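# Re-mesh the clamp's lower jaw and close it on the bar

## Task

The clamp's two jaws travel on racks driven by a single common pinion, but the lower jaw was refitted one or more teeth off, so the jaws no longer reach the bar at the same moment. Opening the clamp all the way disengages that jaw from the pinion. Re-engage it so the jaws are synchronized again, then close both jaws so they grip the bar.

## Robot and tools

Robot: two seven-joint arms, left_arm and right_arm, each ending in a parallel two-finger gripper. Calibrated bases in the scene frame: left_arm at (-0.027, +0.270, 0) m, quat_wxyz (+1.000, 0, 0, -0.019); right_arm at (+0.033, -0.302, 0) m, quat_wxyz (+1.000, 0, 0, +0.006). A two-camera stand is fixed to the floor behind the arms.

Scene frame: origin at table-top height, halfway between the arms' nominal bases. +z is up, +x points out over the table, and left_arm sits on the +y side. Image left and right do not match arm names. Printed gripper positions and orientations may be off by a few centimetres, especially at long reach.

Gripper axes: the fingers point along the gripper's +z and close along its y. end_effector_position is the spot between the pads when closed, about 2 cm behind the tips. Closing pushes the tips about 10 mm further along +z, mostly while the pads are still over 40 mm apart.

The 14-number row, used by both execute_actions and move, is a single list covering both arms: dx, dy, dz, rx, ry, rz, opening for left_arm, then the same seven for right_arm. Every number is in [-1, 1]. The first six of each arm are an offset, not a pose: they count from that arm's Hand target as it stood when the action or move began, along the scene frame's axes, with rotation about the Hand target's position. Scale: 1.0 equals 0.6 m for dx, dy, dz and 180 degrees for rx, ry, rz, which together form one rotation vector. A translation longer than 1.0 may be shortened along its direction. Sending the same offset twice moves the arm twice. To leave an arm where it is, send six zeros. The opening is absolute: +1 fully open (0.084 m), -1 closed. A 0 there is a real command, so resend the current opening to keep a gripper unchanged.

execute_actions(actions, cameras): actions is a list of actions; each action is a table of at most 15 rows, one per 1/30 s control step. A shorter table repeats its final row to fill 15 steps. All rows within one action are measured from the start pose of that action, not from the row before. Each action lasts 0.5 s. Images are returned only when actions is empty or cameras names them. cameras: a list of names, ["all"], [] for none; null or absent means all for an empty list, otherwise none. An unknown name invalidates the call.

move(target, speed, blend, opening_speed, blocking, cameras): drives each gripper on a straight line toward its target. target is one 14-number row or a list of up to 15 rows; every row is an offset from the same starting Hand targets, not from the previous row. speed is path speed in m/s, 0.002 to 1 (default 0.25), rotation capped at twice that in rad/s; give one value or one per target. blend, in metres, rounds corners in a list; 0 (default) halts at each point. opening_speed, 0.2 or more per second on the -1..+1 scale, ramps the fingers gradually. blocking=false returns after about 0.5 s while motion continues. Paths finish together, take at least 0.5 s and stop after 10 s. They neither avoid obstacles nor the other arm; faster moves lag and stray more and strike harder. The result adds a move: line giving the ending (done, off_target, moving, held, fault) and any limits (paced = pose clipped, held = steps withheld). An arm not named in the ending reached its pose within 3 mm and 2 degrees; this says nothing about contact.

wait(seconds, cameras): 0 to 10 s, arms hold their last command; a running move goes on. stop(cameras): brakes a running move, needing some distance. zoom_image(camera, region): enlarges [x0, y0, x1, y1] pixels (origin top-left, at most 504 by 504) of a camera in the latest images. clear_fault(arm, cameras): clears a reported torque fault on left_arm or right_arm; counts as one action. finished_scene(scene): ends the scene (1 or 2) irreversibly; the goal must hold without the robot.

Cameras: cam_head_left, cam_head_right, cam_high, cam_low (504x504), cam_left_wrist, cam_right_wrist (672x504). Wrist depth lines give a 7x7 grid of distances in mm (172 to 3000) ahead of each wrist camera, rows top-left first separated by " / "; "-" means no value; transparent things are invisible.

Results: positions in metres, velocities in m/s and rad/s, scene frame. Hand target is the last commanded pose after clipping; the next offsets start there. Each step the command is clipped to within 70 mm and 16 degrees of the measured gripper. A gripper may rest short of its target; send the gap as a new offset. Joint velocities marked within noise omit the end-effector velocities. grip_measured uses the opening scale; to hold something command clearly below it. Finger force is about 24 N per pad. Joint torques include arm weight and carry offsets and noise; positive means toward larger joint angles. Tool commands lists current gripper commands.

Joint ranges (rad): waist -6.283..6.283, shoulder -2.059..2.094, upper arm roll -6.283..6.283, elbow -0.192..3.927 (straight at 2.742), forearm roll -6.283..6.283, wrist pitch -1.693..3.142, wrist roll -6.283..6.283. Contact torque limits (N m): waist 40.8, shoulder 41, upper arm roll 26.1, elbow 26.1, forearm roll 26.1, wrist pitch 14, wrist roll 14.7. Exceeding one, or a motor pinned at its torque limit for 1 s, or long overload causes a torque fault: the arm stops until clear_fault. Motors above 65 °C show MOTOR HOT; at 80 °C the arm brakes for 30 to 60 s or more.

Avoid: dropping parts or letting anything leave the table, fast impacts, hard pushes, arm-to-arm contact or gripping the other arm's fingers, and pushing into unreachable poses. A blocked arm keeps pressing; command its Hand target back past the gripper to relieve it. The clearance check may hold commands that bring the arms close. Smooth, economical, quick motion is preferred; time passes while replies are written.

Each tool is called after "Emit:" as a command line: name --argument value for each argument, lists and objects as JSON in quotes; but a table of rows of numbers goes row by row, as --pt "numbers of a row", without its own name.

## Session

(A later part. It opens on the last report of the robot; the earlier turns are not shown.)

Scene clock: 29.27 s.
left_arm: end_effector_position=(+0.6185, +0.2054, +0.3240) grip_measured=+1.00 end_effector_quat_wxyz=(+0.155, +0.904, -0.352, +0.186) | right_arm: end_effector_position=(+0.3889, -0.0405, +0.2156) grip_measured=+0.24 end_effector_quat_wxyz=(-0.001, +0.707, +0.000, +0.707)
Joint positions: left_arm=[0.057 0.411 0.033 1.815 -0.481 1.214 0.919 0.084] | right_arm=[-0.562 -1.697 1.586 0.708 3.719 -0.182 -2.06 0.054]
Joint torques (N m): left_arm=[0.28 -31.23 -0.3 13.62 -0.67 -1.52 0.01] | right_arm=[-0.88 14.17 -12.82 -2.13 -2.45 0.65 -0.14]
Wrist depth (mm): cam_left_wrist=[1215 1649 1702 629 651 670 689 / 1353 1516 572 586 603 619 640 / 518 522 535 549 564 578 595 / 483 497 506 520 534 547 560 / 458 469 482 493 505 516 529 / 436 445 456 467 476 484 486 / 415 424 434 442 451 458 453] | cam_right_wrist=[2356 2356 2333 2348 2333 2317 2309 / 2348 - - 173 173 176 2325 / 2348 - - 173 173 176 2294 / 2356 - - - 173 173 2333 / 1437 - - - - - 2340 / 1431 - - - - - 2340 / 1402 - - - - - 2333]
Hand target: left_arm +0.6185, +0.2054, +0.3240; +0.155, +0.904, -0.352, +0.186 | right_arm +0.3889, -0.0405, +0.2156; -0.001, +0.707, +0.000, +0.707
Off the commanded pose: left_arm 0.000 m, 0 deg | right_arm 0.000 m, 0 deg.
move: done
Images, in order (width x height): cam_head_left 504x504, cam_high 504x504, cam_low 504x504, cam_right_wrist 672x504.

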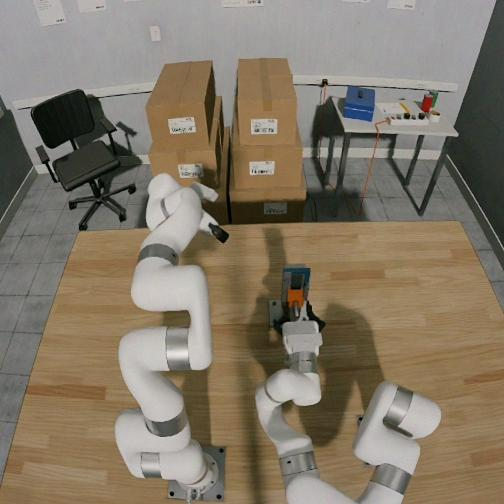

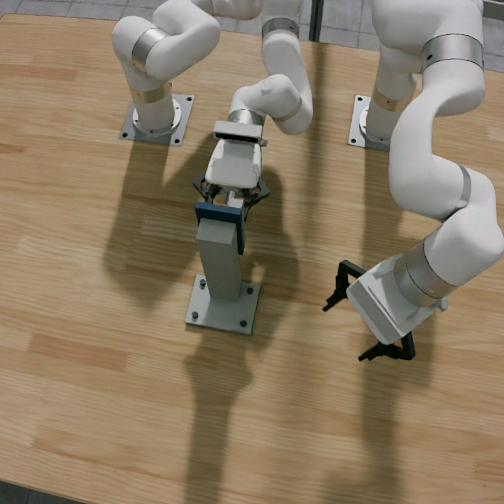

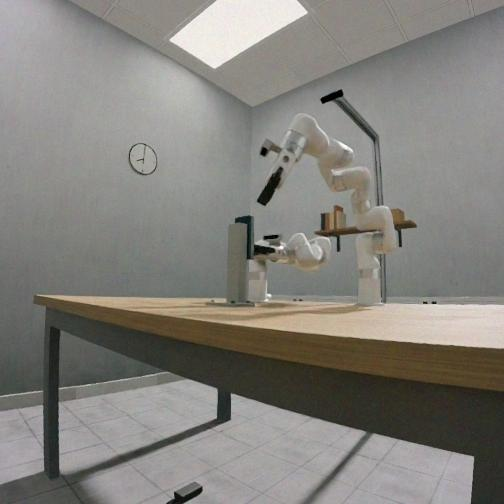

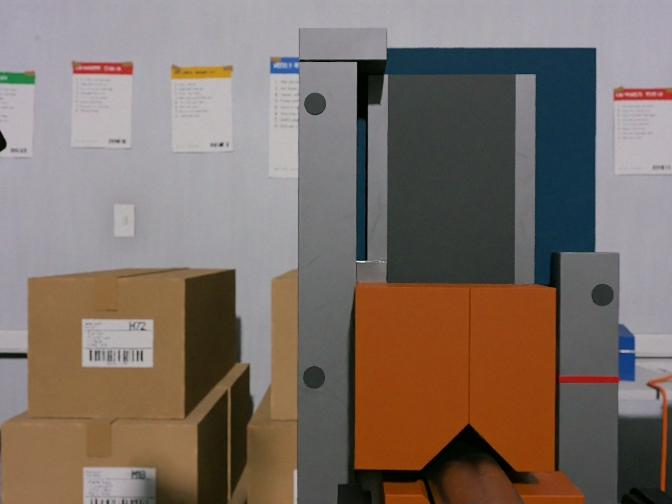

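Emit:
move --pt "0 0 0 0 0 0 1 0 0.006 -0.012 0 0 0 0.25" --pt "0 0 0 0 0 0 1 0 0.006 -0.012 0 0 0 -0.2" --speed 0.06 --opening_speed 0.5 --cameras '["cam_right_wrist"]'

Scene clock: 31.60 s.
left_arm: end_effector_position=(+0.6185, +0.2054, +0.3240) grip_measured=+1.00 end_effector_quat_wxyz=(+0.155, +0.904, -0.352, +0.186) | right_arm: end_effector_position=(+0.3889, -0.0369, +0.2084) grip_measured=-0.06 end_effector_quat_wxyz=(-0.001, +0.707, +0.000, +0.707)
Joint positions: left_arm=[0.057 0.411 0.033 1.815 -0.481 1.214 0.919 0.084] | right_arm=[-0.566 -1.718 1.602 0.724 3.736 -0.195 -2.05 0.042]
Joint torques (N m): left_arm=[0.25 -31.51 -0.44 13.73 -0.51 -1.34 0.06] | right_arm=[0.69 12.94 -14.46 0.43 -1.76 4.1 0.14]
Wrist depth (mm): cam_left_wrist=[1199 1630 1719 629 646 669 688 / 1348 1513 571 587 603 622 638 / 518 523 536 548 562 576 594 / 483 496 508 520 533 547 561 / 459 469 481 492 506 516 529 / 436 446 456 467 477 483 486 / 416 424 433 441 452 460 452] | cam_right_wrist=[2340 - - - 176 176 2302 / 2325 - - 177 173 172 2309 / 2348 - - 177 173 172 2309 / 2356 - - - 173 - 2325 / 1437 - - - - - 2294 / 1434 - - - - - 2333 / 1400 - - - - - 2325]
Hand target: left_arm +0.6185, +0.2054, +0.3240; +0.155, +0.904, -0.352, +0.186 | right_arm +0.3889, -0.0369, +0.2084; -0.001, +0.707, +0.000, +0.707
Off the commanded pose: left_arm 0.000 m, 0 deg | right_arm 0.000 m, 0 deg.
move: done
Images, in order (width x height): cam_right_wrist 672x504.

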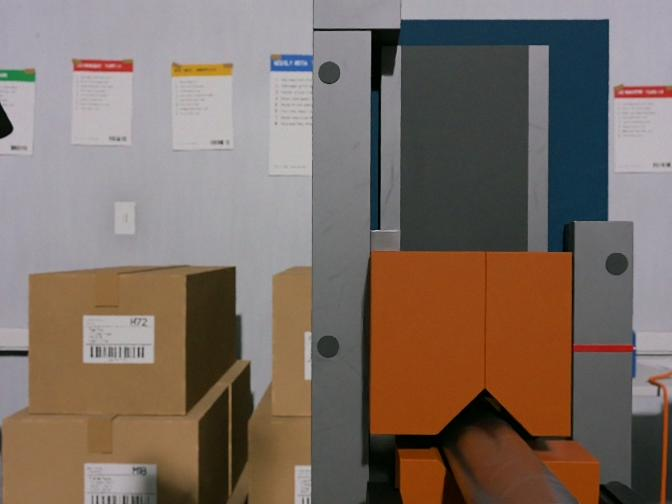

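Emit:
move --target '[0,0,0,0,0,0,1,0,0,-0.02,0,0,0,-0.4]' --speed 0.05 --cameras '["cam_right_wrist"]'

Scene clock: 32.63 s.
left_arm: end_effector_position=(+0.6185, +0.2054, +0.3240) grip_measured=+1.00 end_effector_quat_wxyz=(+0.155, +0.904, -0.352, +0.186) | right_arm: end_effector_position=(+0.3889, -0.0369, +0.1964) grip_measured=-0.06 end_effector_quat_wxyz=(-0.001, +0.707, +0.000, +0.707)
Joint positions: left_arm=[0.057 0.411 0.033 1.815 -0.481 1.214 0.919 0.084] | right_arm=[-0.562 -1.747 1.633 0.73 3.762 -0.202 -2.033 0.042]
Joint torques (N m): left_arm=[0.44 -31.16 -0.22 13.76 -0.65 -1.53 0.09] | right_arm=[0.44 13.23 -11.98 -1.02 -1.32 1.56 0.25]
Wrist depth (mm): cam_left_wrist=[1215 1642 1711 632 648 669 691 / 1358 1516 571 586 603 617 636 / 517 522 534 550 561 578 593 / 483 496 508 519 532 546 560 / 460 468 482 493 504 518 531 / 436 446 456 465 475 485 486 / 415 424 434 443 451 460 453] | cam_right_wrist=[2333 - - - 173 172 2294 / 2333 - - - 173 172 2317 / 2340 - - - - - 2317 / 2333 - - - - - 2325 / 1437 - - - - - 1736 / 1437 - - - - - 2317 / 1391 - - - - - 2356]
Hand target: left_arm +0.6185, +0.2054, +0.3240; +0.155, +0.904, -0.352, +0.186 | right_arm +0.3889, -0.0369, +0.1964; -0.001, +0.707, +0.000, +0.707
Off the commanded pose: left_arm 0.000 m, 0 deg | right_arm 0.000 m, 0 deg.
move: done
Images, in order (width x height): cam_right_wrist 672x504.

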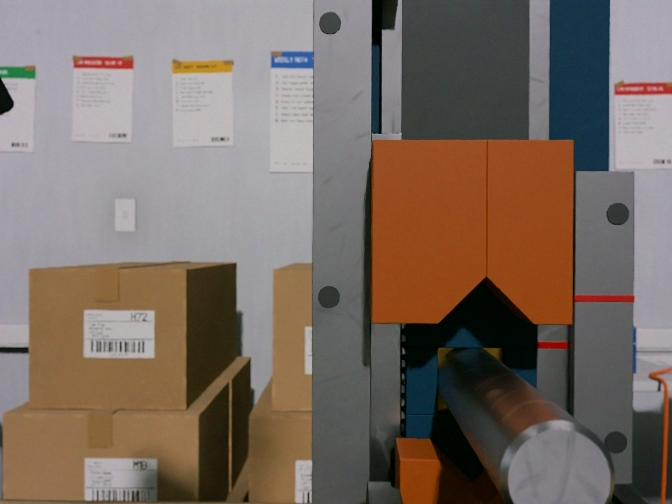

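Emit:
move --target '[0,0,0,0,0,0,1,0,0,-0.019,0,0,0,-0.4]' --speed 0.05 --cameras '["cam_right_wrist"]'

Scene clock: 33.83 s.
left_arm: end_effector_position=(+0.6185, +0.2054, +0.3240) grip_measured=+1.00 end_effector_quat_wxyz=(+0.155, +0.904, -0.352, +0.186) | right_arm: end_effector_position=(+0.3889, -0.0369, +0.1850) grip_measured=-0.06 end_effector_quat_wxyz=(-0.001, +0.707, +0.000, +0.707)
Joint positions: left_arm=[0.057 0.411 0.033 1.815 -0.481 1.214 0.919 0.084] | right_arm=[-0.559 -1.776 1.662 0.738 3.786 -0.211 -2.016 0.042]
Joint torques (N m): left_arm=[0.41 -31.34 -0.01 13.71 -0.52 -1.49 -0.04] | right_arm=[1.41 12.76 -12.4 -2.58 -1.52 1.04 0.32]
Wrist depth (mm): cam_left_wrist=[1215 1630 1702 628 648 671 692 / 1348 1513 571 586 606 621 638 / 516 523 535 550 564 579 593 / 482 497 509 520 533 547 560 / 459 468 483 493 505 517 529 / 435 446 457 466 476 484 484 / 415 423 434 442 452 459 455] | cam_right_wrist=[2333 - - - 173 172 2302 / 2333 - - - - - 2317 / 2333 - - - - - 2333 / 2348 - - - 173 - 2317 / 1428 - - - - - 1723 / 1434 - - - - - 2325 / 1397 - - - - - 2340]
Hand target: left_arm +0.6185, +0.2054, +0.3240; +0.155, +0.904, -0.352, +0.186 | right_arm +0.3889, -0.0369, +0.1850; -0.001, +0.707, +0.000, +0.707
Off the commanded pose: left_arm 0.000 m, 0 deg | right_arm 0.000 m, 0 deg.
move: done
Images, in order (width x height): cam_right_wrist 672x504.

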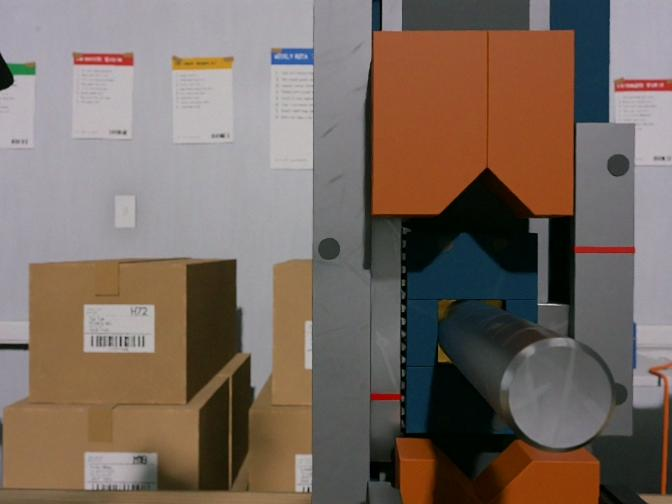

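Emit:
move --target '[0,0,0,0,0,0,1,0,0,-0.02,0,0,0,-0.4]' --speed 0.05 --cameras '["cam_right_wrist"]'

Emit:
move --target '[0,0,0,0,0,0,1,0,0,-0.012,0,0,0,-0.4]' --speed 0.05 --cameras '["cam_right_wrist"]'

Scene clock: 35.30 s.
left_arm: end_effector_position=(+0.6185, +0.2054, +0.3240) grip_measured=+1.00 end_effector_quat_wxyz=(+0.155, +0.904, -0.352, +0.186) | right_arm: end_effector_position=(+0.3889, -0.0368, +0.1730) grip_measured=-0.06 end_effector_quat_wxyz=(-0.001, +0.707, +0.000, +0.707)
Joint positions: left_arm=[0.057 0.411 0.033 1.815 -0.481 1.214 0.919 0.084] | right_arm=[-0.554 -1.807 1.692 0.748 3.811 -0.222 -1.999 0.042]
Joint torques (N m): left_arm=[0.32 -31.4 -0.1 13.67 -0.56 -1.47 0.04] | right_arm=[0.38 11.96 -13.72 -5.38 -2.16 1.37 0.32]
Wrist depth (mm): cam_left_wrist=[1215 1634 1706 629 647 669 690 / 1358 1513 570 586 603 620 641 / 516 522 536 548 562 577 594 / 482 496 509 520 534 547 560 / 459 468 481 491 504 516 528 / 436 446 456 468 477 485 486 / 415 423 433 442 453 461 455] | cam_right_wrist=[2340 - - - 173 172 2302 / 2333 - - - - - 2317 / 2356 - - - - - 2325 / 2356 - - - - - 2333 / 1440 - - - - - 1649 / 1400 - - - 173 2325 2333 / 1397 - - - - - 2325]
Hand target: left_arm +0.6185, +0.2054, +0.3240; +0.155, +0.904, -0.352, +0.186 | right_arm +0.3889, -0.0369, +0.1730; -0.001, +0.707, +0.000, +0.707
Off the commanded pose: left_arm 0.000 m, 0 deg | right_arm 0.000 m, 0 deg.
move: done
Images, in order (width x height): cam_right_wrist 672x504.

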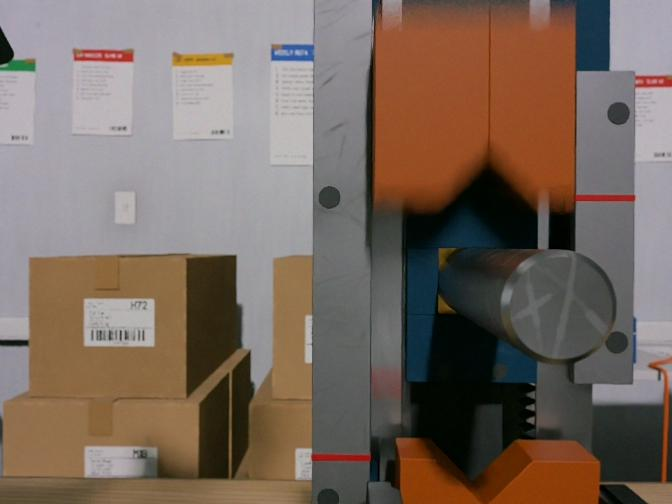

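Scene clock: 36.03 s.
left_arm: end_effector_position=(+0.6185, +0.2054, +0.3240) grip_measured=+1.00 end_effector_quat_wxyz=(+0.155, +0.904, -0.352, +0.186) | right_arm: end_effector_position=(+0.3889, -0.0369, +0.1658) grip_measured=-0.06 end_effector_quat_wxyz=(-0.001, +0.707, +0.000, +0.707)
Joint positions: left_arm=[0.057 0.411 0.033 1.815 -0.481 1.214 0.919 0.084] | right_arm=[-0.551 -1.826 1.709 0.754 3.826 -0.229 -1.988 0.042]
Joint torques (N m): left_arm=[0.32 -31.33 -0.04 13.58 -0.42 -1.39 -0.03] | right_arm=[0.43 11.72 -13.1 -5.81 -1.76 0.71 0.42]
Wrist depth (mm): cam_left_wrist=[1205 1645 1698 629 649 665 691 / 1356 1519 570 587 603 621 641 / 517 521 535 548 565 577 593 / 481 496 508 521 532 546 561 / 459 470 481 493 505 518 530 / 436 445 456 467 477 485 486 / 415 423 433 442 454 460 455] | cam_right_wrist=[2340 - - - 173 172 2302 / 2340 - - - - - 2317 / 2356 - - - - - 2317 / 2356 - - - - - 2325 / 1431 - - - - - 1626 / 1397 - - - 173 2309 2317 / 1402 - - - - - 2302]
Hand target: left_arm +0.6185, +0.2054, +0.3240; +0.155, +0.904, -0.352, +0.186 | right_arm +0.3889, -0.0369, +0.1658; -0.001, +0.707, +0.000, +0.707
Off the commanded pose: left_arm 0.000 m, 0 deg | right_arm 0.000 m, 0 deg.
move: done
Images, in order (width x height): cam_right_wrist 672x504.

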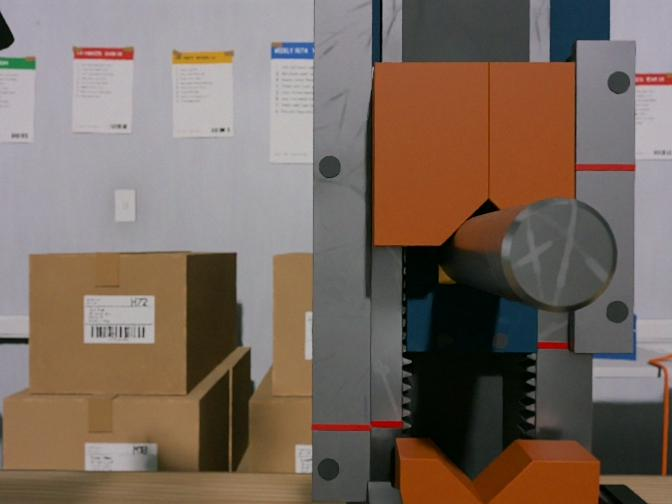

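Emit:
move --pt "-0.531 0 0.127 0.005 -0.114 0.252 1 0 0 0 0 0 0 -0.4" --pt "-0.531 -0.392 0.1 0.005 -0.114 0.252 1 0 0 0 0 0 0 -0.4" --blend 0.03 --cameras '["cam_right_wrist","cam_left_wrist","cam_head_left","cam_low"]'

Scene clock: 41.23 s.
left_arm: end_effector_position=(+0.2999, -0.0297, +0.3840) grip_measured=+1.00 end_effector_quat_wxyz=(+0.001, +0.924, -0.001, +0.382) | right_arm: end_effector_position=(+0.3889, -0.0369, +0.1658) grip_measured=-0.06 end_effector_quat_wxyz=(-0.001, +0.707, +0.000, +0.707)
Joint positions: left_arm=[0.234 -0.894 -0.878 0.82 -0.253 0.803 -0.571 0.084] | right_arm=[-0.551 -1.826 1.709 0.754 3.826 -0.229 -1.988 0.042]
Joint torques (N m): left_arm=[0.88 4.5 9.69 11.58 0.89 -1.64 -0.09] | right_arm=[-0.15 11.97 -13.49 -5.94 -2.29 0.94 0.28]
Wrist depth (mm): cam_left_wrist=[1872 1487 1490 1483 1509 2381 2457 / 2294 1622 1607 1600 1642 2356 2439 / 836 832 829 825 800 823 823 / 731 732 727 265 275 720 720 / 669 665 648 305 304 645 661 / 601 598 584 333 311 596 596 / 545 545 545 508 358 542 540] | cam_right_wrist=[2348 - - - 172 172 2317 / 2356 - - - - - 2309 / 2309 - - - - - 2333 / 2348 - - - - - 2317 / 1431 - - - - - 1622 / 1397 - - - 173 2333 2325 / 1400 - - - - - 2333]
Hand target: left_arm +0.2999, -0.0298, +0.3840; +0.001, +0.924, -0.001, +0.382 | right_arm +0.3889, -0.0369, +0.1658; -0.001, +0.707, +0.000, +0.707
Off the commanded pose: left_arm 0.000 m, 0 deg | right_arm 0.000 m, 0 deg.
move: done
Images, in order (width x height): cam_head_left 504x504, cam_low 504x504, cam_left_wrist 672x504, cam_right_wrist 672x504.

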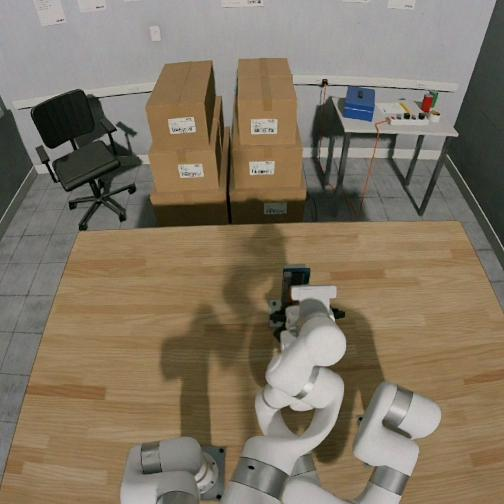

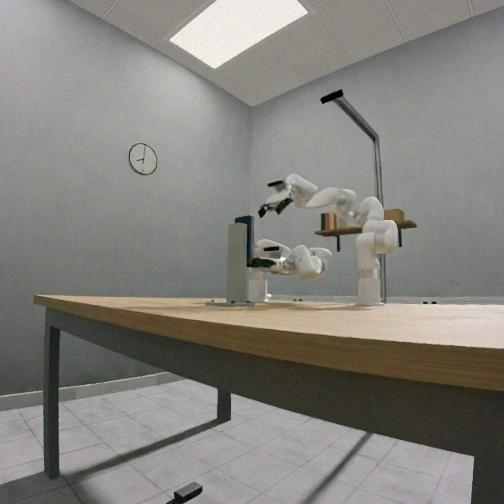

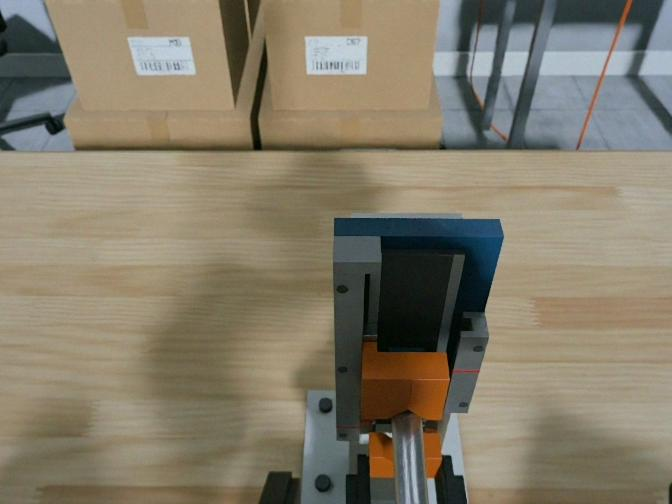

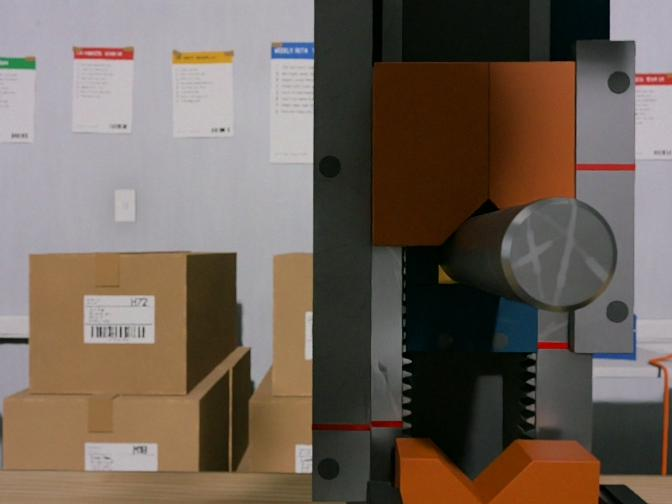

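Emit:
move --target '[0.083,0,-0.1,0,0,0,0.6,0,0,0,0,0,0,-0.4]' --cameras '["cam_left_wrist","cam_head_right","cam_low","cam_high"]'

Emit:
zoom_image --camera "cam_low" --region '[200, 160, 350, 310]'

Emit:
zoom_image --camera "cam_high" --region '[160, 120, 300, 260]'

Scene clock: 44.03 s.
left_arm: end_effector_position=(+0.3497, -0.0298, +0.3240) grip_measured=+0.60 end_effector_quat_wxyz=(+0.001, +0.924, -0.001, +0.382) | right_arm: end_effector_position=(+0.3889, -0.0369, +0.1658) grip_measured=-0.06 end_effector_quat_wxyz=(-0.001, +0.707, +0.000, +0.707)
Joint positions: left_arm=[0.375 -0.765 -1.031 0.749 -0.246 0.563 -0.592 0.069] | right_arm=[-0.551 -1.826 1.709 0.754 3.826 -0.229 -1.988 0.042]
Joint torques (N m): left_arm=[1.22 3.61 9.26 11.38 0.51 -2.03 -0.09] | right_arm=[0.36 11.86 -13.24 -5.81 -1.98 1 0.23]
Wrist depth (mm): cam_left_wrist=[1474 1440 1496 1417 1431 2364 2431 / 1560 1539 1564 1533 1529 2286 2302 / 739 737 758 732 728 707 726 / 647 644 - 187 201 213 640 / 593 591 - 213 231 556 586 / 530 532 519 227 224 501 526 / 484 482 482 289 235 469 480] | cam_right_wrist=[2340 - - - 172 172 2317 / 2348 - - - - - 2302 / 2348 - - - - - 2317 / 2356 - - - - - 2325 / 1434 - - - - - 1619 / 1391 - - - 173 2340 2317 / 1394 - - - - - 2317]
Hand target: left_arm +0.3497, -0.0298, +0.3240; +0.001, +0.924, -0.001, +0.382 | right_arm +0.3889, -0.0369, +0.1658; -0.001, +0.707, +0.000, +0.707
Off the commanded pose: left_arm 0.000 m, 0 deg | right_arm 0.000 m, 0 deg.
move: done
Images, in order (width x height): cam_head_right 504x504, cam_high 504x504, cam_low 504x504, cam_left_wrist 672x504.

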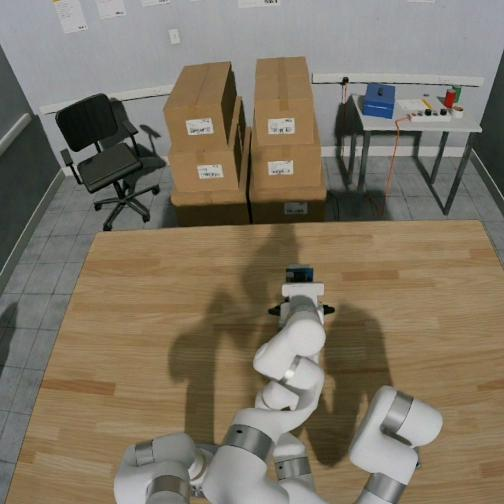

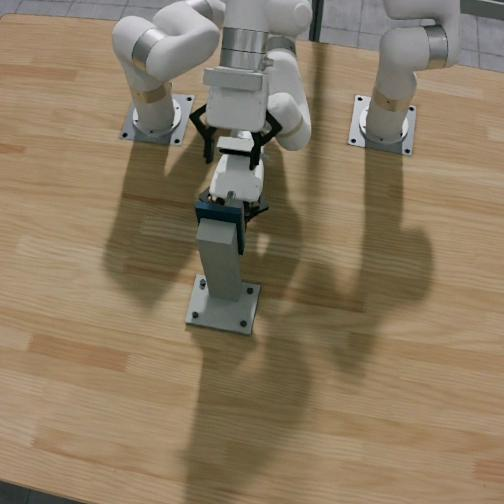

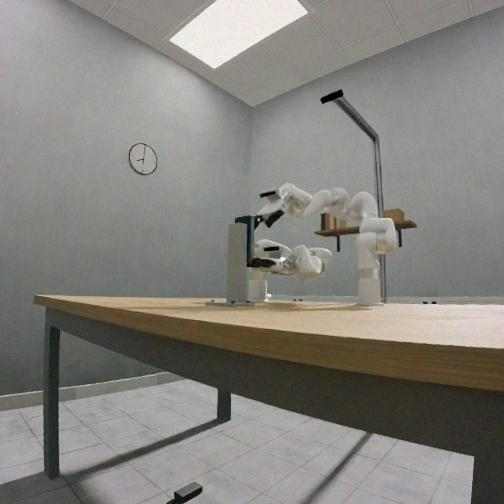

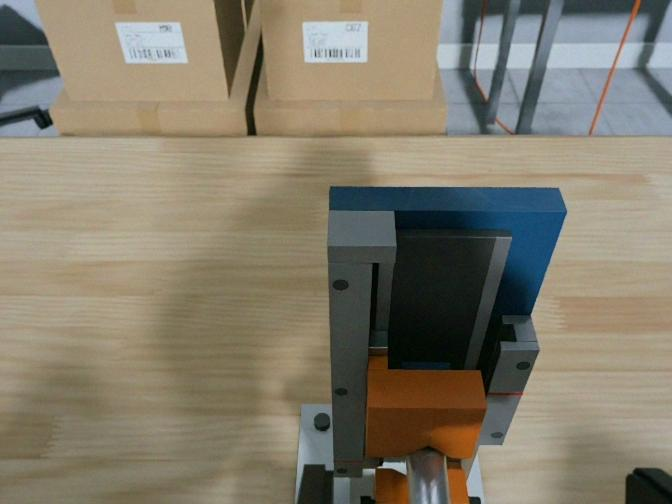

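Scaled by 3.360 from the camera's 504x504 image, which has a finer 720x720 frame.

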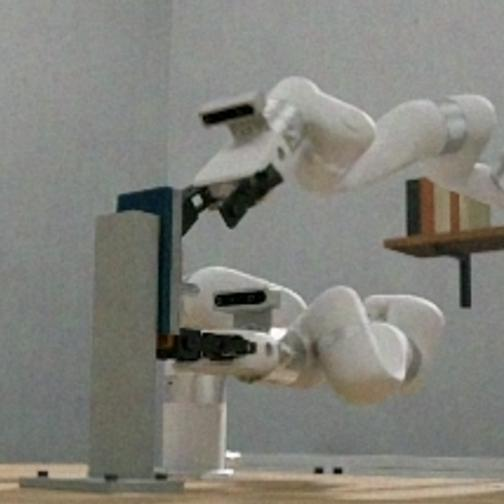

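Scaled by 3.600 from the camera's 504x504 image, which has a finer 720x720 frame.

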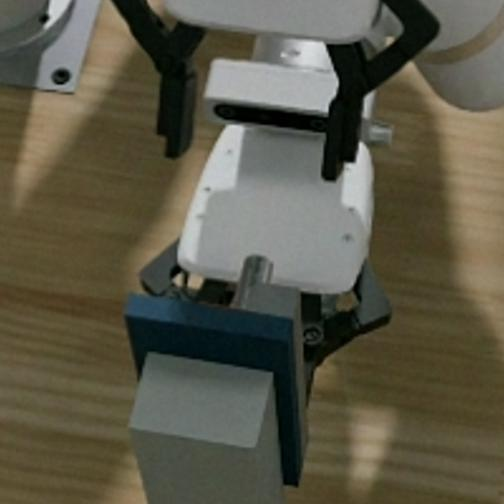

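Emit:
move --target '[0.073,0,-0.085,0,0,0,0.6,0,0,0,0,0,0,-0.4]' --speed 0.12 --cameras '["cam_left_wrist","cam_low","cam_high"]'

Emit:
zoom_image --camera "cam_low" --region '[200, 180, 320, 300]'

Scene clock: 45.83 s.
left_arm: end_effector_position=(+0.3935, -0.0298, +0.2730) grip_measured=+0.60 end_effector_quat_wxyz=(+0.001, +0.924, -0.001, +0.382) | right_arm: end_effector_position=(+0.3889, -0.0369, +0.1658) grip_measured=-0.06 end_effector_quat_wxyz=(-0.001, +0.707, +0.000, +0.707)
Joint positions: left_arm=[0.596 -0.639 -1.236 0.74 -0.198 0.361 -0.634 0.069] | right_arm=[-0.551 -1.826 1.709 0.754 3.826 -0.229 -1.988 0.042]
Joint torques (N m): left_arm=[1.58 4.6 8.9 11.4 0.23 -1.99 -0.15] | right_arm=[0.43 11.72 -13.38 -5.69 -1.83 0.67 0.36]
Wrist depth (mm): cam_left_wrist=[1397 1386 1496 1386 1388 2302 2364 / 1477 1480 1477 1477 1499 2264 2220 / 659 - - - - - 647 / 579 - - - - - 571 / 513 - - - - - 521 / 474 462 - - 180 179 470 / 430 429 421 - - 408 427] | cam_right_wrist=[2340 - - - 173 172 2302 / 2348 - - - - - 2325 / 2372 - - - - - 2325 / 2340 - - - - - 2333 / 1434 - - - - - 1622 / 1400 - - - 173 2340 2302 / 1397 - - - - - 2325]
Hand target: left_arm +0.3935, -0.0298, +0.2730; +0.001, +0.924, -0.001, +0.382 | right_arm +0.3889, -0.0369, +0.1658; -0.001, +0.707, +0.000, +0.707
Off the commanded pose: left_arm 0.000 m, 0 deg | right_arm 0.000 m, 0 deg.
move: done
Images, in order (width x height): cam_high 504x504, cam_low 504x504, cam_left_wrist 672x504.

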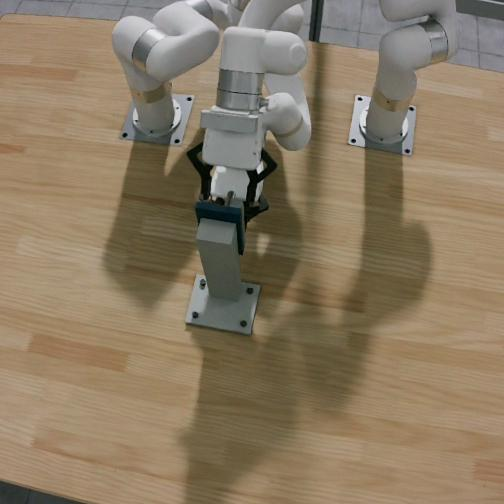

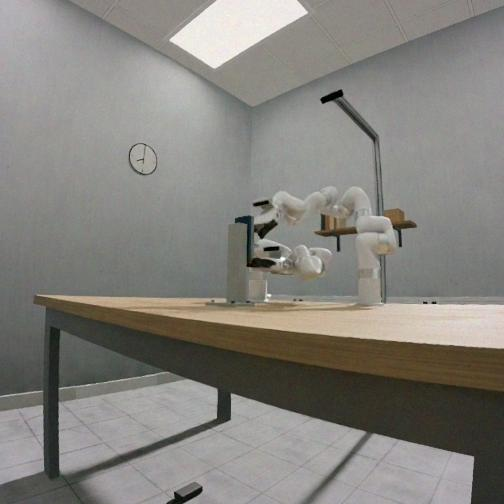

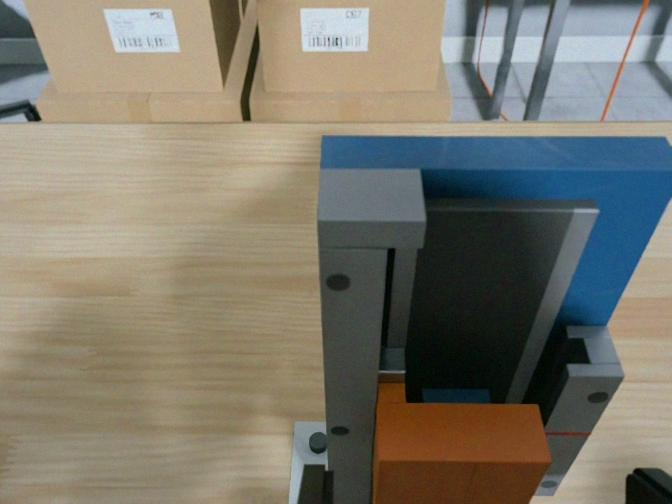

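Scaled by 4.200 from the camera's 504x504 image, which has a finer 720x720 frame.

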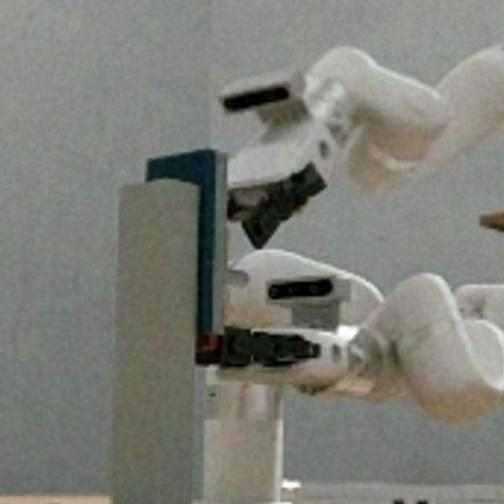

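Emit:
move --pt "0.032 0.003 -0.045 0 0 0 0.6 0 0 0 0 0 0 -0.4" --pt "0.032 0.003 -0.045 0 0 0 -0.3 0 0 0 0 0 0 -0.4" --speed 0.08 --opening_speed 0.8 --cameras '["cam_left_wrist","cam_low","cam_right_wrist"]'

Emit:
zoom_image --camera "cam_low" --region '[200, 180, 320, 300]'

Scene clock: 48.53 s.
left_arm: end_effector_position=(+0.4126, -0.0280, +0.2459) grip_measured=-0.01 end_effector_quat_wxyz=(+0.001, +0.924, -0.001, +0.382) | right_arm: end_effector_position=(+0.3889, -0.0369, +0.1658) grip_measured=-0.06 end_effector_quat_wxyz=(-0.001, +0.707, +0.000, +0.707)
Joint positions: left_arm=[0.743 -0.595 -1.37 0.74 -0.172 0.265 -0.658 0.044] | right_arm=[-0.551 -1.826 1.709 0.754 3.826 -0.229 -1.988 0.042]
Joint torques (N m): left_arm=[23.38 7.35 21.95 17.8 -0.84 -8.24 -0.23] | right_arm=[0.58 11.77 -13.41 -6.27 -2 0.89 0.15]
Wrist depth (mm): cam_left_wrist=[1353 1340 1503 1343 1372 2264 2264 / - - - - - - - / - - - - - - - / - - - - - - - / 479 - - - - - 484 / 443 - - - - - 425 / 400 400 - - - - 388] | cam_right_wrist=[- - - - 173 172 - / - - - - - - - / - - - - - - 2340 / - - - - - - 2317 / 1428 - - - - - 1611 / 1394 - - - 173 2325 2309 / 1394 - - - - - 2309]
Hand target: left_arm +0.4127, -0.0280, +0.2460; +0.001, +0.924, -0.001, +0.382 | right_arm +0.3889, -0.0369, +0.1658; -0.001, +0.707, +0.000, +0.707
Off the commanded pose: left_arm 0.000 m, 0 deg | right_arm 0.000 m, 0 deg.
move: done
Images, in order (width x height): cam_low 504x504, cam_left_wrist 672x504, cam_right_wrist 672x504.

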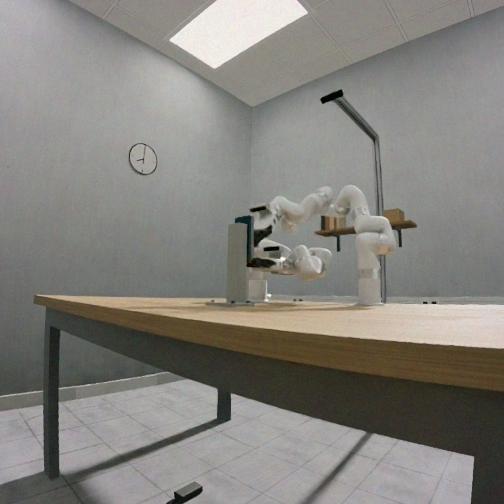

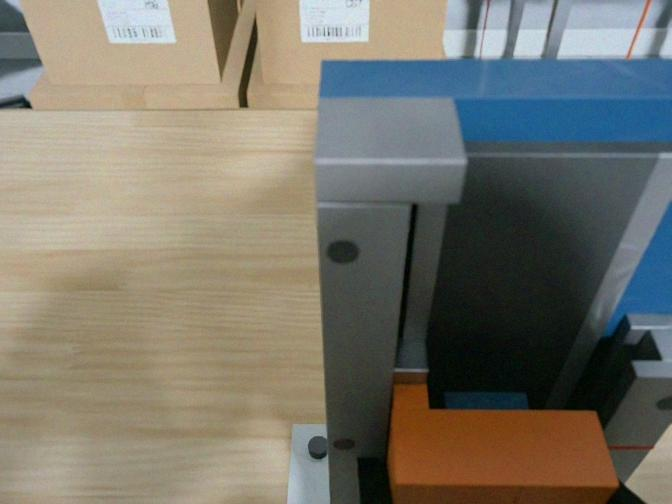

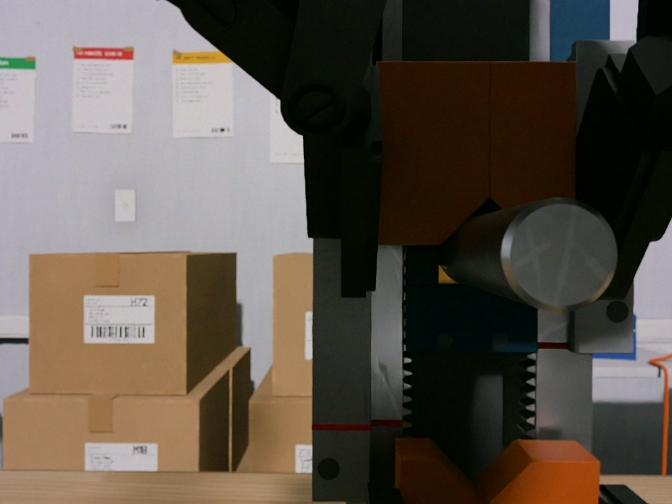

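Scaled by 4.200 from the camera's 504x504 image, which has a finer 720x720 frame.

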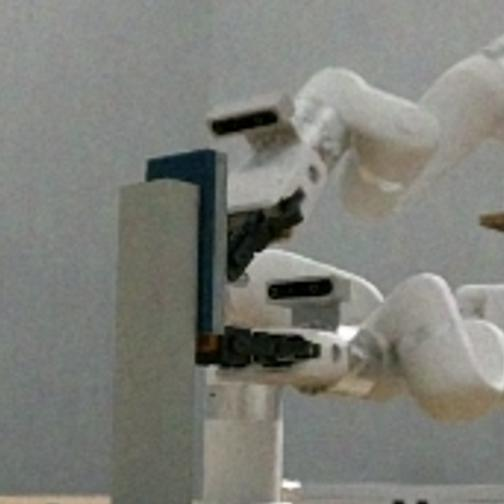

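Emit:
move --pt "0 -0.0025 0 0 0 0 -0.4 0 0 0 0 0 0 -0.4" --pt "0 -0.0025 0.0672 0 0 0 -0.4 0 0 0.001 0 0 0 -0.4" --speed 0.05 --cameras '["cam_left_wrist","cam_low","cam_right_wrist"]'

Scene clock: 50.80 s.
left_arm: end_effector_position=(+0.4123, -0.0284, +0.2851) grip_measured=-0.05 end_effector_quat_wxyz=(-0.001, +0.925, +0.000, +0.380) | right_arm: end_effector_position=(+0.3889, -0.0369, +0.1664) grip_measured=-0.06 end_effector_quat_wxyz=(-0.001, +0.707, +0.000, +0.707)
Joint positions: left_arm=[0.662 -0.603 -1.253 0.801 -0.172 0.381 -0.616 0.042] | right_arm=[-0.551 -1.824 1.708 0.754 3.825 -0.228 -1.989 0.042]
Joint torques (N m): left_arm=[8.87 -1.53 21.27 27.87 0.27 -11.31 0.96] | right_arm=[-0.77 13.71 -14.18 -6.86 -3.06 1.3 -0.09]
Wrist depth (mm): cam_left_wrist=[1380 1386 1468 1375 1372 2325 2356 / 1477 1477 1480 1471 1465 2138 2271 / 668 664 665 665 660 640 658 / 590 - - - - - - / 539 - - - - - 515 / 474 - - - - - 467 / 441 440 - - - - 425] | cam_right_wrist=[- - - - - - 2325 / 2325 - - - 173 172 2294 / 2381 - - - - - 2302 / 2333 - - - - - 2333 / 1428 - - - 173 - 1630 / 1383 - - 178 173 2325 2340 / 1397 - - - - - 2317]
Hand target: left_arm +0.4127, -0.0295, +0.2863; +0.001, +0.924, -0.001, +0.382 | right_arm +0.3889, -0.0369, +0.1664; -0.001, +0.707, +0.000, +0.707
Off the commanded pose: left_arm 0.002 m, 0 deg | right_arm 0.000 m, 0 deg.
move: done
Images, in order (width x height): cam_low 504x504, cam_left_wrist 672x504, cam_right_wrist 672x504.

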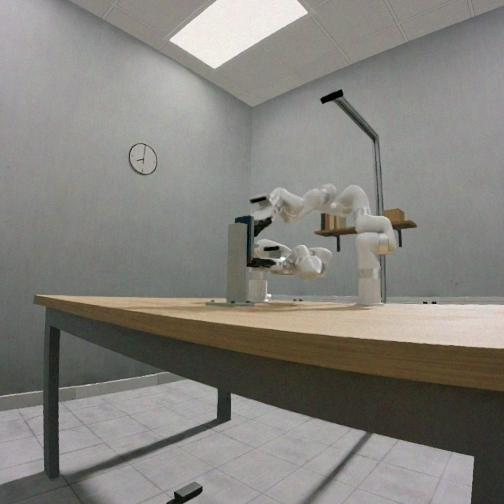

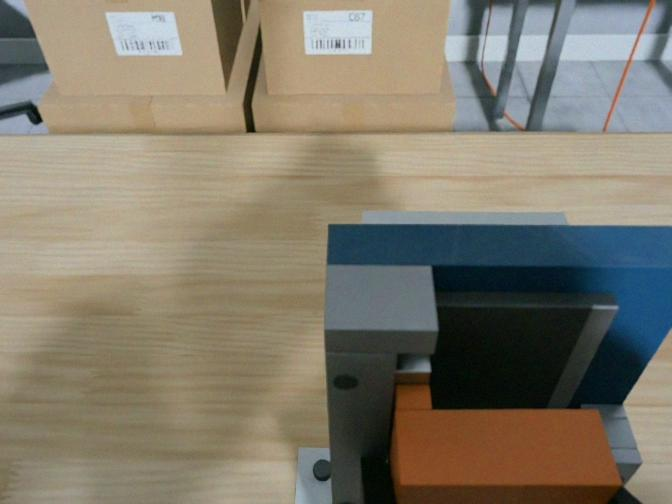

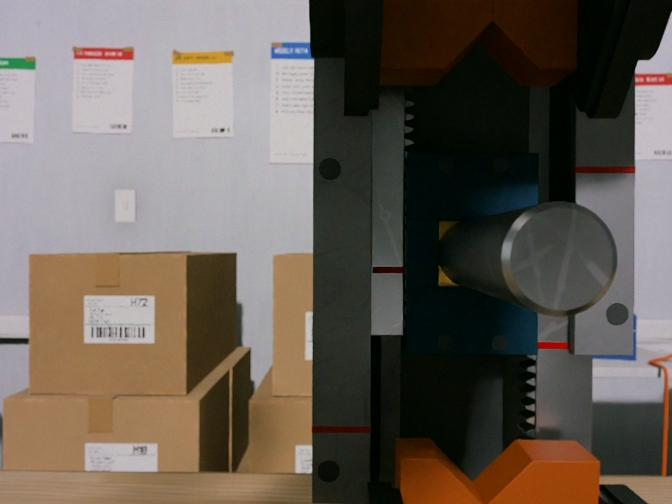

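Emit:
move --pt "0 0 -0.002 0 0 0 -0.4 0 0 0.0062 0 0 0 -0.4" --pt "0 0 -0.0095 0 0 0 -0.4 0 0 0.0137 0 0 0 -0.4" --speed 0.02 --cameras '["cam_right_wrist"]'

Scene clock: 54.00 s.
left_arm: end_effector_position=(+0.4123, -0.0287, +0.2796) grip_measured=-0.05 end_effector_quat_wxyz=(-0.001, +0.925, +0.000, +0.380) | right_arm: end_effector_position=(+0.3889, -0.0369, +0.1746) grip_measured=-0.06 end_effector_quat_wxyz=(-0.001, +0.707, +0.000, +0.707)
Joint positions: left_arm=[0.673 -0.602 -1.269 0.793 -0.175 0.367 -0.621 0.042] | right_arm=[-0.555 -1.803 1.688 0.746 3.808 -0.22 -2.001 0.042]
Joint torques (N m): left_arm=[16.58 13.79 8.02 21.04 -0.76 -12 1.03] | right_arm=[-0.87 13.94 -14.45 -6.05 -3.11 1.64 -0.12]
Motor temperatures (°C): left_arm=[36 35 44 47 39 40 36] | right_arm=[36 36 38 37 35 37 37]
Wrist depth (mm): cam_left_wrist=[1380 1388 1468 1372 1361 2340 2356 / 1480 1480 1468 1474 1452 2192 2249 / 663 659 660 657 655 651 650 / 582 - - - - - - / 521 - - - - - 511 / 480 - - - - - 472 / 436 436 - - - - 422] | cam_right_wrist=[- - - - - - 2317 / - - - - - - 2325 / 2333 - - - 173 172 2294 / 2333 - - - - - 2317 / 1434 - - - - - 1661 / 1400 - - - 173 2325 2309 / 1402 - - - - - 2325]
Hand target: left_arm +0.4127, -0.0295, +0.2806; +0.001, +0.924, -0.001, +0.382 | right_arm +0.3889, -0.0369, +0.1746; -0.001, +0.707, +0.000, +0.707
Off the commanded pose: left_arm 0.001 m, 0 deg | right_arm 0.000 m, 0 deg.
move: done
Images, in order (width x height): cam_right_wrist 672x504.

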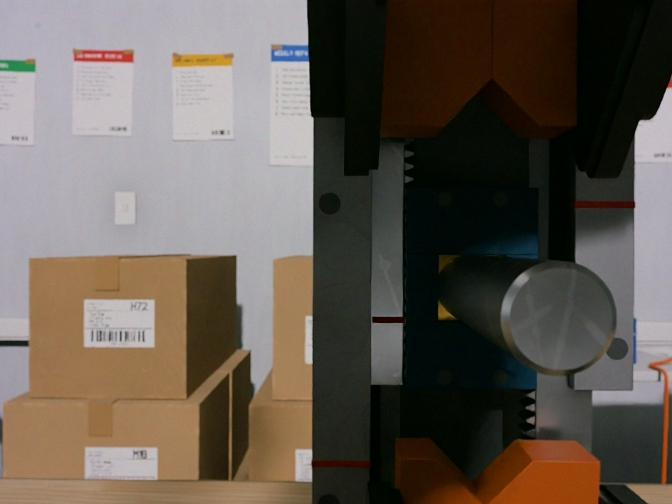

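Emit:
move --target '[0,0,-0.0233,0,0,0,-0.4,0,0,0.0233,0,0,0,-0.4]' --speed 0.025 --cameras '["cam_right_wrist"]'

Scene clock: 55.10 s.
left_arm: end_effector_position=(+0.4123, -0.0288, +0.2657) grip_measured=-0.05 end_effector_quat_wxyz=(+0.000, +0.925, +0.000, +0.380) | right_arm: end_effector_position=(+0.3889, -0.0369, +0.1886) grip_measured=-0.06 end_effector_quat_wxyz=(-0.001, +0.707, +0.000, +0.707)
Joint positions: left_arm=[0.7 -0.6 -1.31 0.772 -0.177 0.328 -0.634 0.042] | right_arm=[-0.56 -1.767 1.653 0.735 3.778 -0.208 -2.022 0.042]
Joint torques (N m): left_arm=[16.27 11.35 8.94 22.11 -0.68 -11.79 1.02] | right_arm=[-0.88 14.14 -14.52 -4.04 -2.73 2.26 -0.08]
Wrist depth (mm): cam_left_wrist=[1377 1375 1468 1372 1364 2325 2356 / 1449 1462 1446 1443 1440 2145 2132 / 667 661 660 - 657 655 653 / - - - - - - - / 502 - - - - - 494 / 465 - - - - - 457 / 421 422 - - - - 407] | cam_right_wrist=[2325 - - - 173 - - / - - - - - - - / - - - - - - 2317 / - - - - - - 2317 / 1437 - - - - - 1736 / 1434 - - - - - 2340 / 1394 - - - - - 2286]
Hand target: left_arm +0.4127, -0.0295, +0.2666; +0.001, +0.924, -0.001, +0.382 | right_arm +0.3889, -0.0369, +0.1886; -0.001, +0.707, +0.000, +0.707
Off the commanded pose: left_arm 0.001 m, 0 deg | right_arm 0.000 m, 0 deg.
move: done
Images, in order (width x height): cam_right_wrist 672x504.

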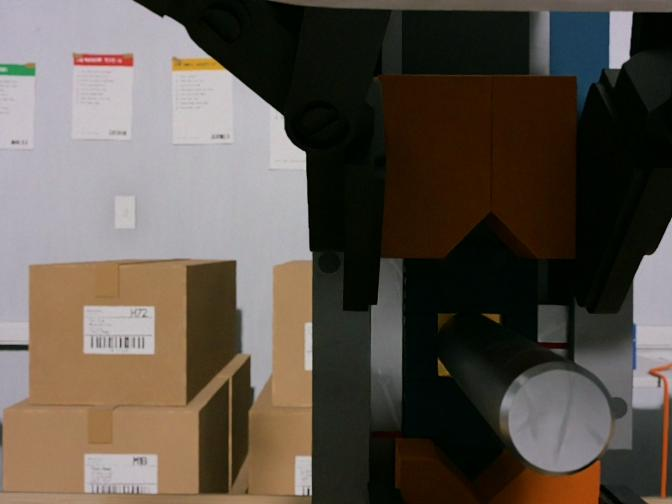

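Emit:
move --pt "0 0 0 0 0 0 0.5 0 0 0 0 0 0 -0.4" --pt "-0.1 0 0.11 0 0 0 0.5 0 0 0 0 0 0 -0.4" --pt "-0.2 0 0.2 0 0 0 0.5 0 0 0.03 0 0 0 -0.4" --speed '[0.1,0.15,0.06]' --opening_speed 1.5 --cameras '["cam_right_wrist"]'

Scene clock: 75.73 s.
left_arm: end_effector_position=(+0.2928, -0.0294, +0.3866) grip_measured=+0.49 end_effector_quat_wxyz=(+0.001, +0.924, -0.001, +0.382) | right_arm: end_effector_position=(+0.3889, -0.0369, +0.2066) grip_measured=-0.06 end_effector_quat_wxyz=(-0.001, +0.707, +0.000, +0.707)
Joint positions: left_arm=[0.22 -0.914 -0.869 0.819 -0.26 0.824 -0.569 0.065] | right_arm=[-0.565 -1.723 1.607 0.725 3.74 -0.195 -2.047 0.042]
Joint torques (N m): left_arm=[-0.81 3.18 10.4 11.18 0.85 -1.53 -0.18] | right_arm=[-0.17 14.52 -14.47 -0.31 -2.34 3.06 0.02]
Motor temperatures (°C): left_arm=[37 35 43 52 39 52 36] | right_arm=[36 36 38 37 35 38 37]
Wrist depth (mm): cam_left_wrist=[1888 1503 1496 1487 1529 2397 2483 / 2340 1626 1596 1611 1634 2372 2492 / 839 836 837 834 828 800 828 / 733 739 732 277 283 728 727 / 675 671 653 309 313 647 665 / 603 600 602 331 325 601 599 / 549 548 547 324 316 544 544] | cam_right_wrist=[2348 - - - 176 176 2309 / 2340 - - 177 173 172 2325 / 2389 - - 177 173 173 2325 / 2340 - - - 173 - 2309 / 1425 - - - - - 1833 / 1431 - - - - - 2317 / 1388 - - - - - 2364]
Hand target: left_arm +0.2927, -0.0295, +0.3866; +0.001, +0.924, -0.001, +0.382 | right_arm +0.3889, -0.0369, +0.2066; -0.001, +0.707, +0.000, +0.707
Off the commanded pose: left_arm 0.000 m, 0 deg | right_arm 0.000 m, 0 deg.
move: done
Images, in order (width x height): cam_right_wrist 672x504.

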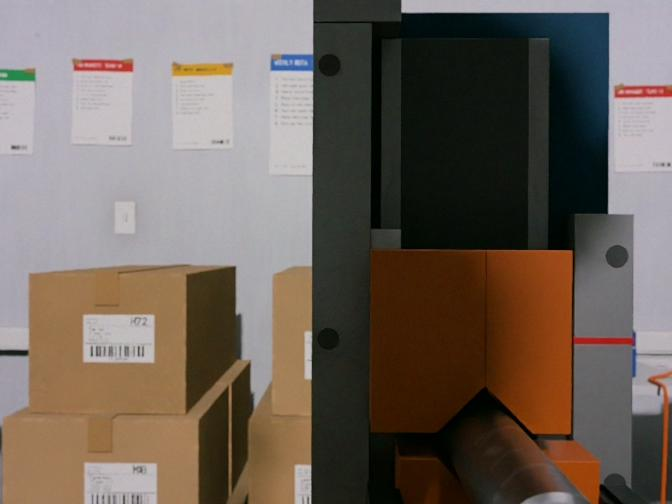

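Emit:
move --pt "0 0 0 0 0 0 0.5 0 0 0.005 0 0 0 -0.4" --pt "0 0 0 0 0 0 0.5 0 0 0.003 0 0 0 0.5" --pt "0 0 0 0 0 0 0.5 -0.18 0 0.0 0 0 0 0.5" --speed '[0.02,0.05,0.15]' --opening_speed 1.5 --cameras '["cam_right_wrist"]'

Emit:
zoom_image --camera "cam_right_wrist" --region '[280, 200, 540, 500]'

Scene clock: 78.97 s.
left_arm: end_effector_position=(+0.2927, -0.0295, +0.3866) grip_measured=+0.49 end_effector_quat_wxyz=(+0.001, +0.924, -0.001, +0.382) | right_arm: end_effector_position=(+0.2809, -0.0369, +0.2066) grip_measured=+0.49 end_effector_quat_wxyz=(-0.001, +0.707, +0.000, +0.707)
Joint positions: left_arm=[0.22 -0.914 -0.869 0.819 -0.26 0.824 -0.569 0.065] | right_arm=[-0.209 -1.858 1.599 0.675 3.708 -0.533 -1.984 0.065]
Joint torques (N m): left_arm=[-0.74 3.3 10.24 11.33 0.14 -2.01 -0.24] | right_arm=[0.43 11.83 -12.46 -4.14 -3.14 0.67 0.26]
Wrist depth (mm): cam_left_wrist=[1867 1496 1490 1499 1526 2405 2483 / 2309 1622 1615 1600 1630 2389 2439 / 838 835 837 834 832 805 827 / 737 733 733 277 283 725 728 / 674 673 652 309 313 648 666 / 604 604 603 332 324 601 596 / 550 548 547 523 521 544 544] | cam_right_wrist=[2448 2431 2448 2405 2448 2414 2405 / 2431 2439 2448 2439 2397 2431 2422 / 2439 2439 - 280 280 2439 2457 / 2439 2439 - 269 280 2431 2431 / 1539 1553 - 270 250 1979 1974 / 1543 1543 - 270 251 1669 2431 / 1503 1513 - 273 281 1653 2439]
Hand target: left_arm +0.2927, -0.0295, +0.3866; +0.001, +0.924, -0.001, +0.382 | right_arm +0.2809, -0.0369, +0.2066; -0.001, +0.707, +0.000, +0.707
Off the commanded pose: left_arm 0.000 m, 0 deg | right_arm 0.000 m, 0 deg.
move: done
Images, in order (width x height): cam_right_wrist 672x504.

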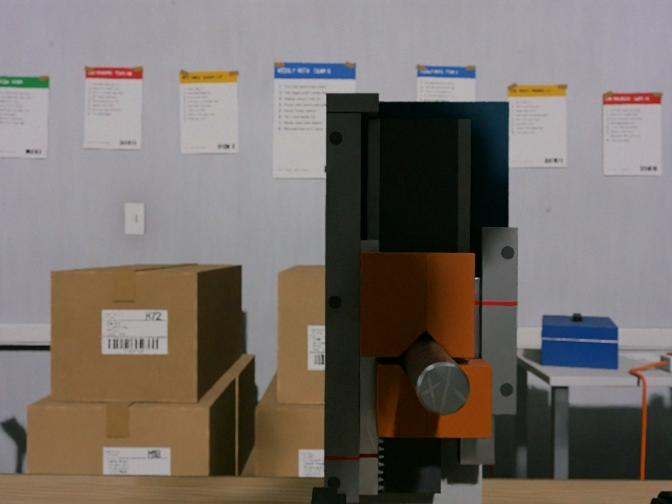

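Scaled by 1.680 from the camera's 672x504 image, which has a finer 960x720 frame.

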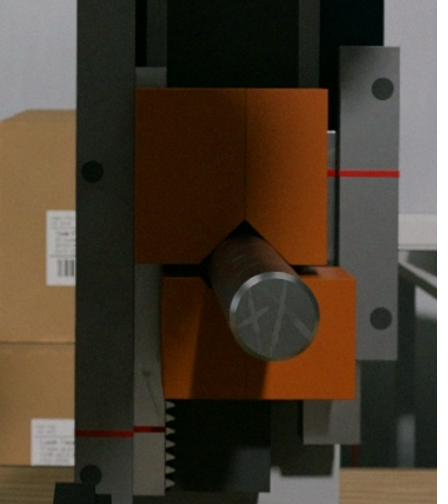

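Emit:
finished_scene --scene 1

The scene is finished: the task was done.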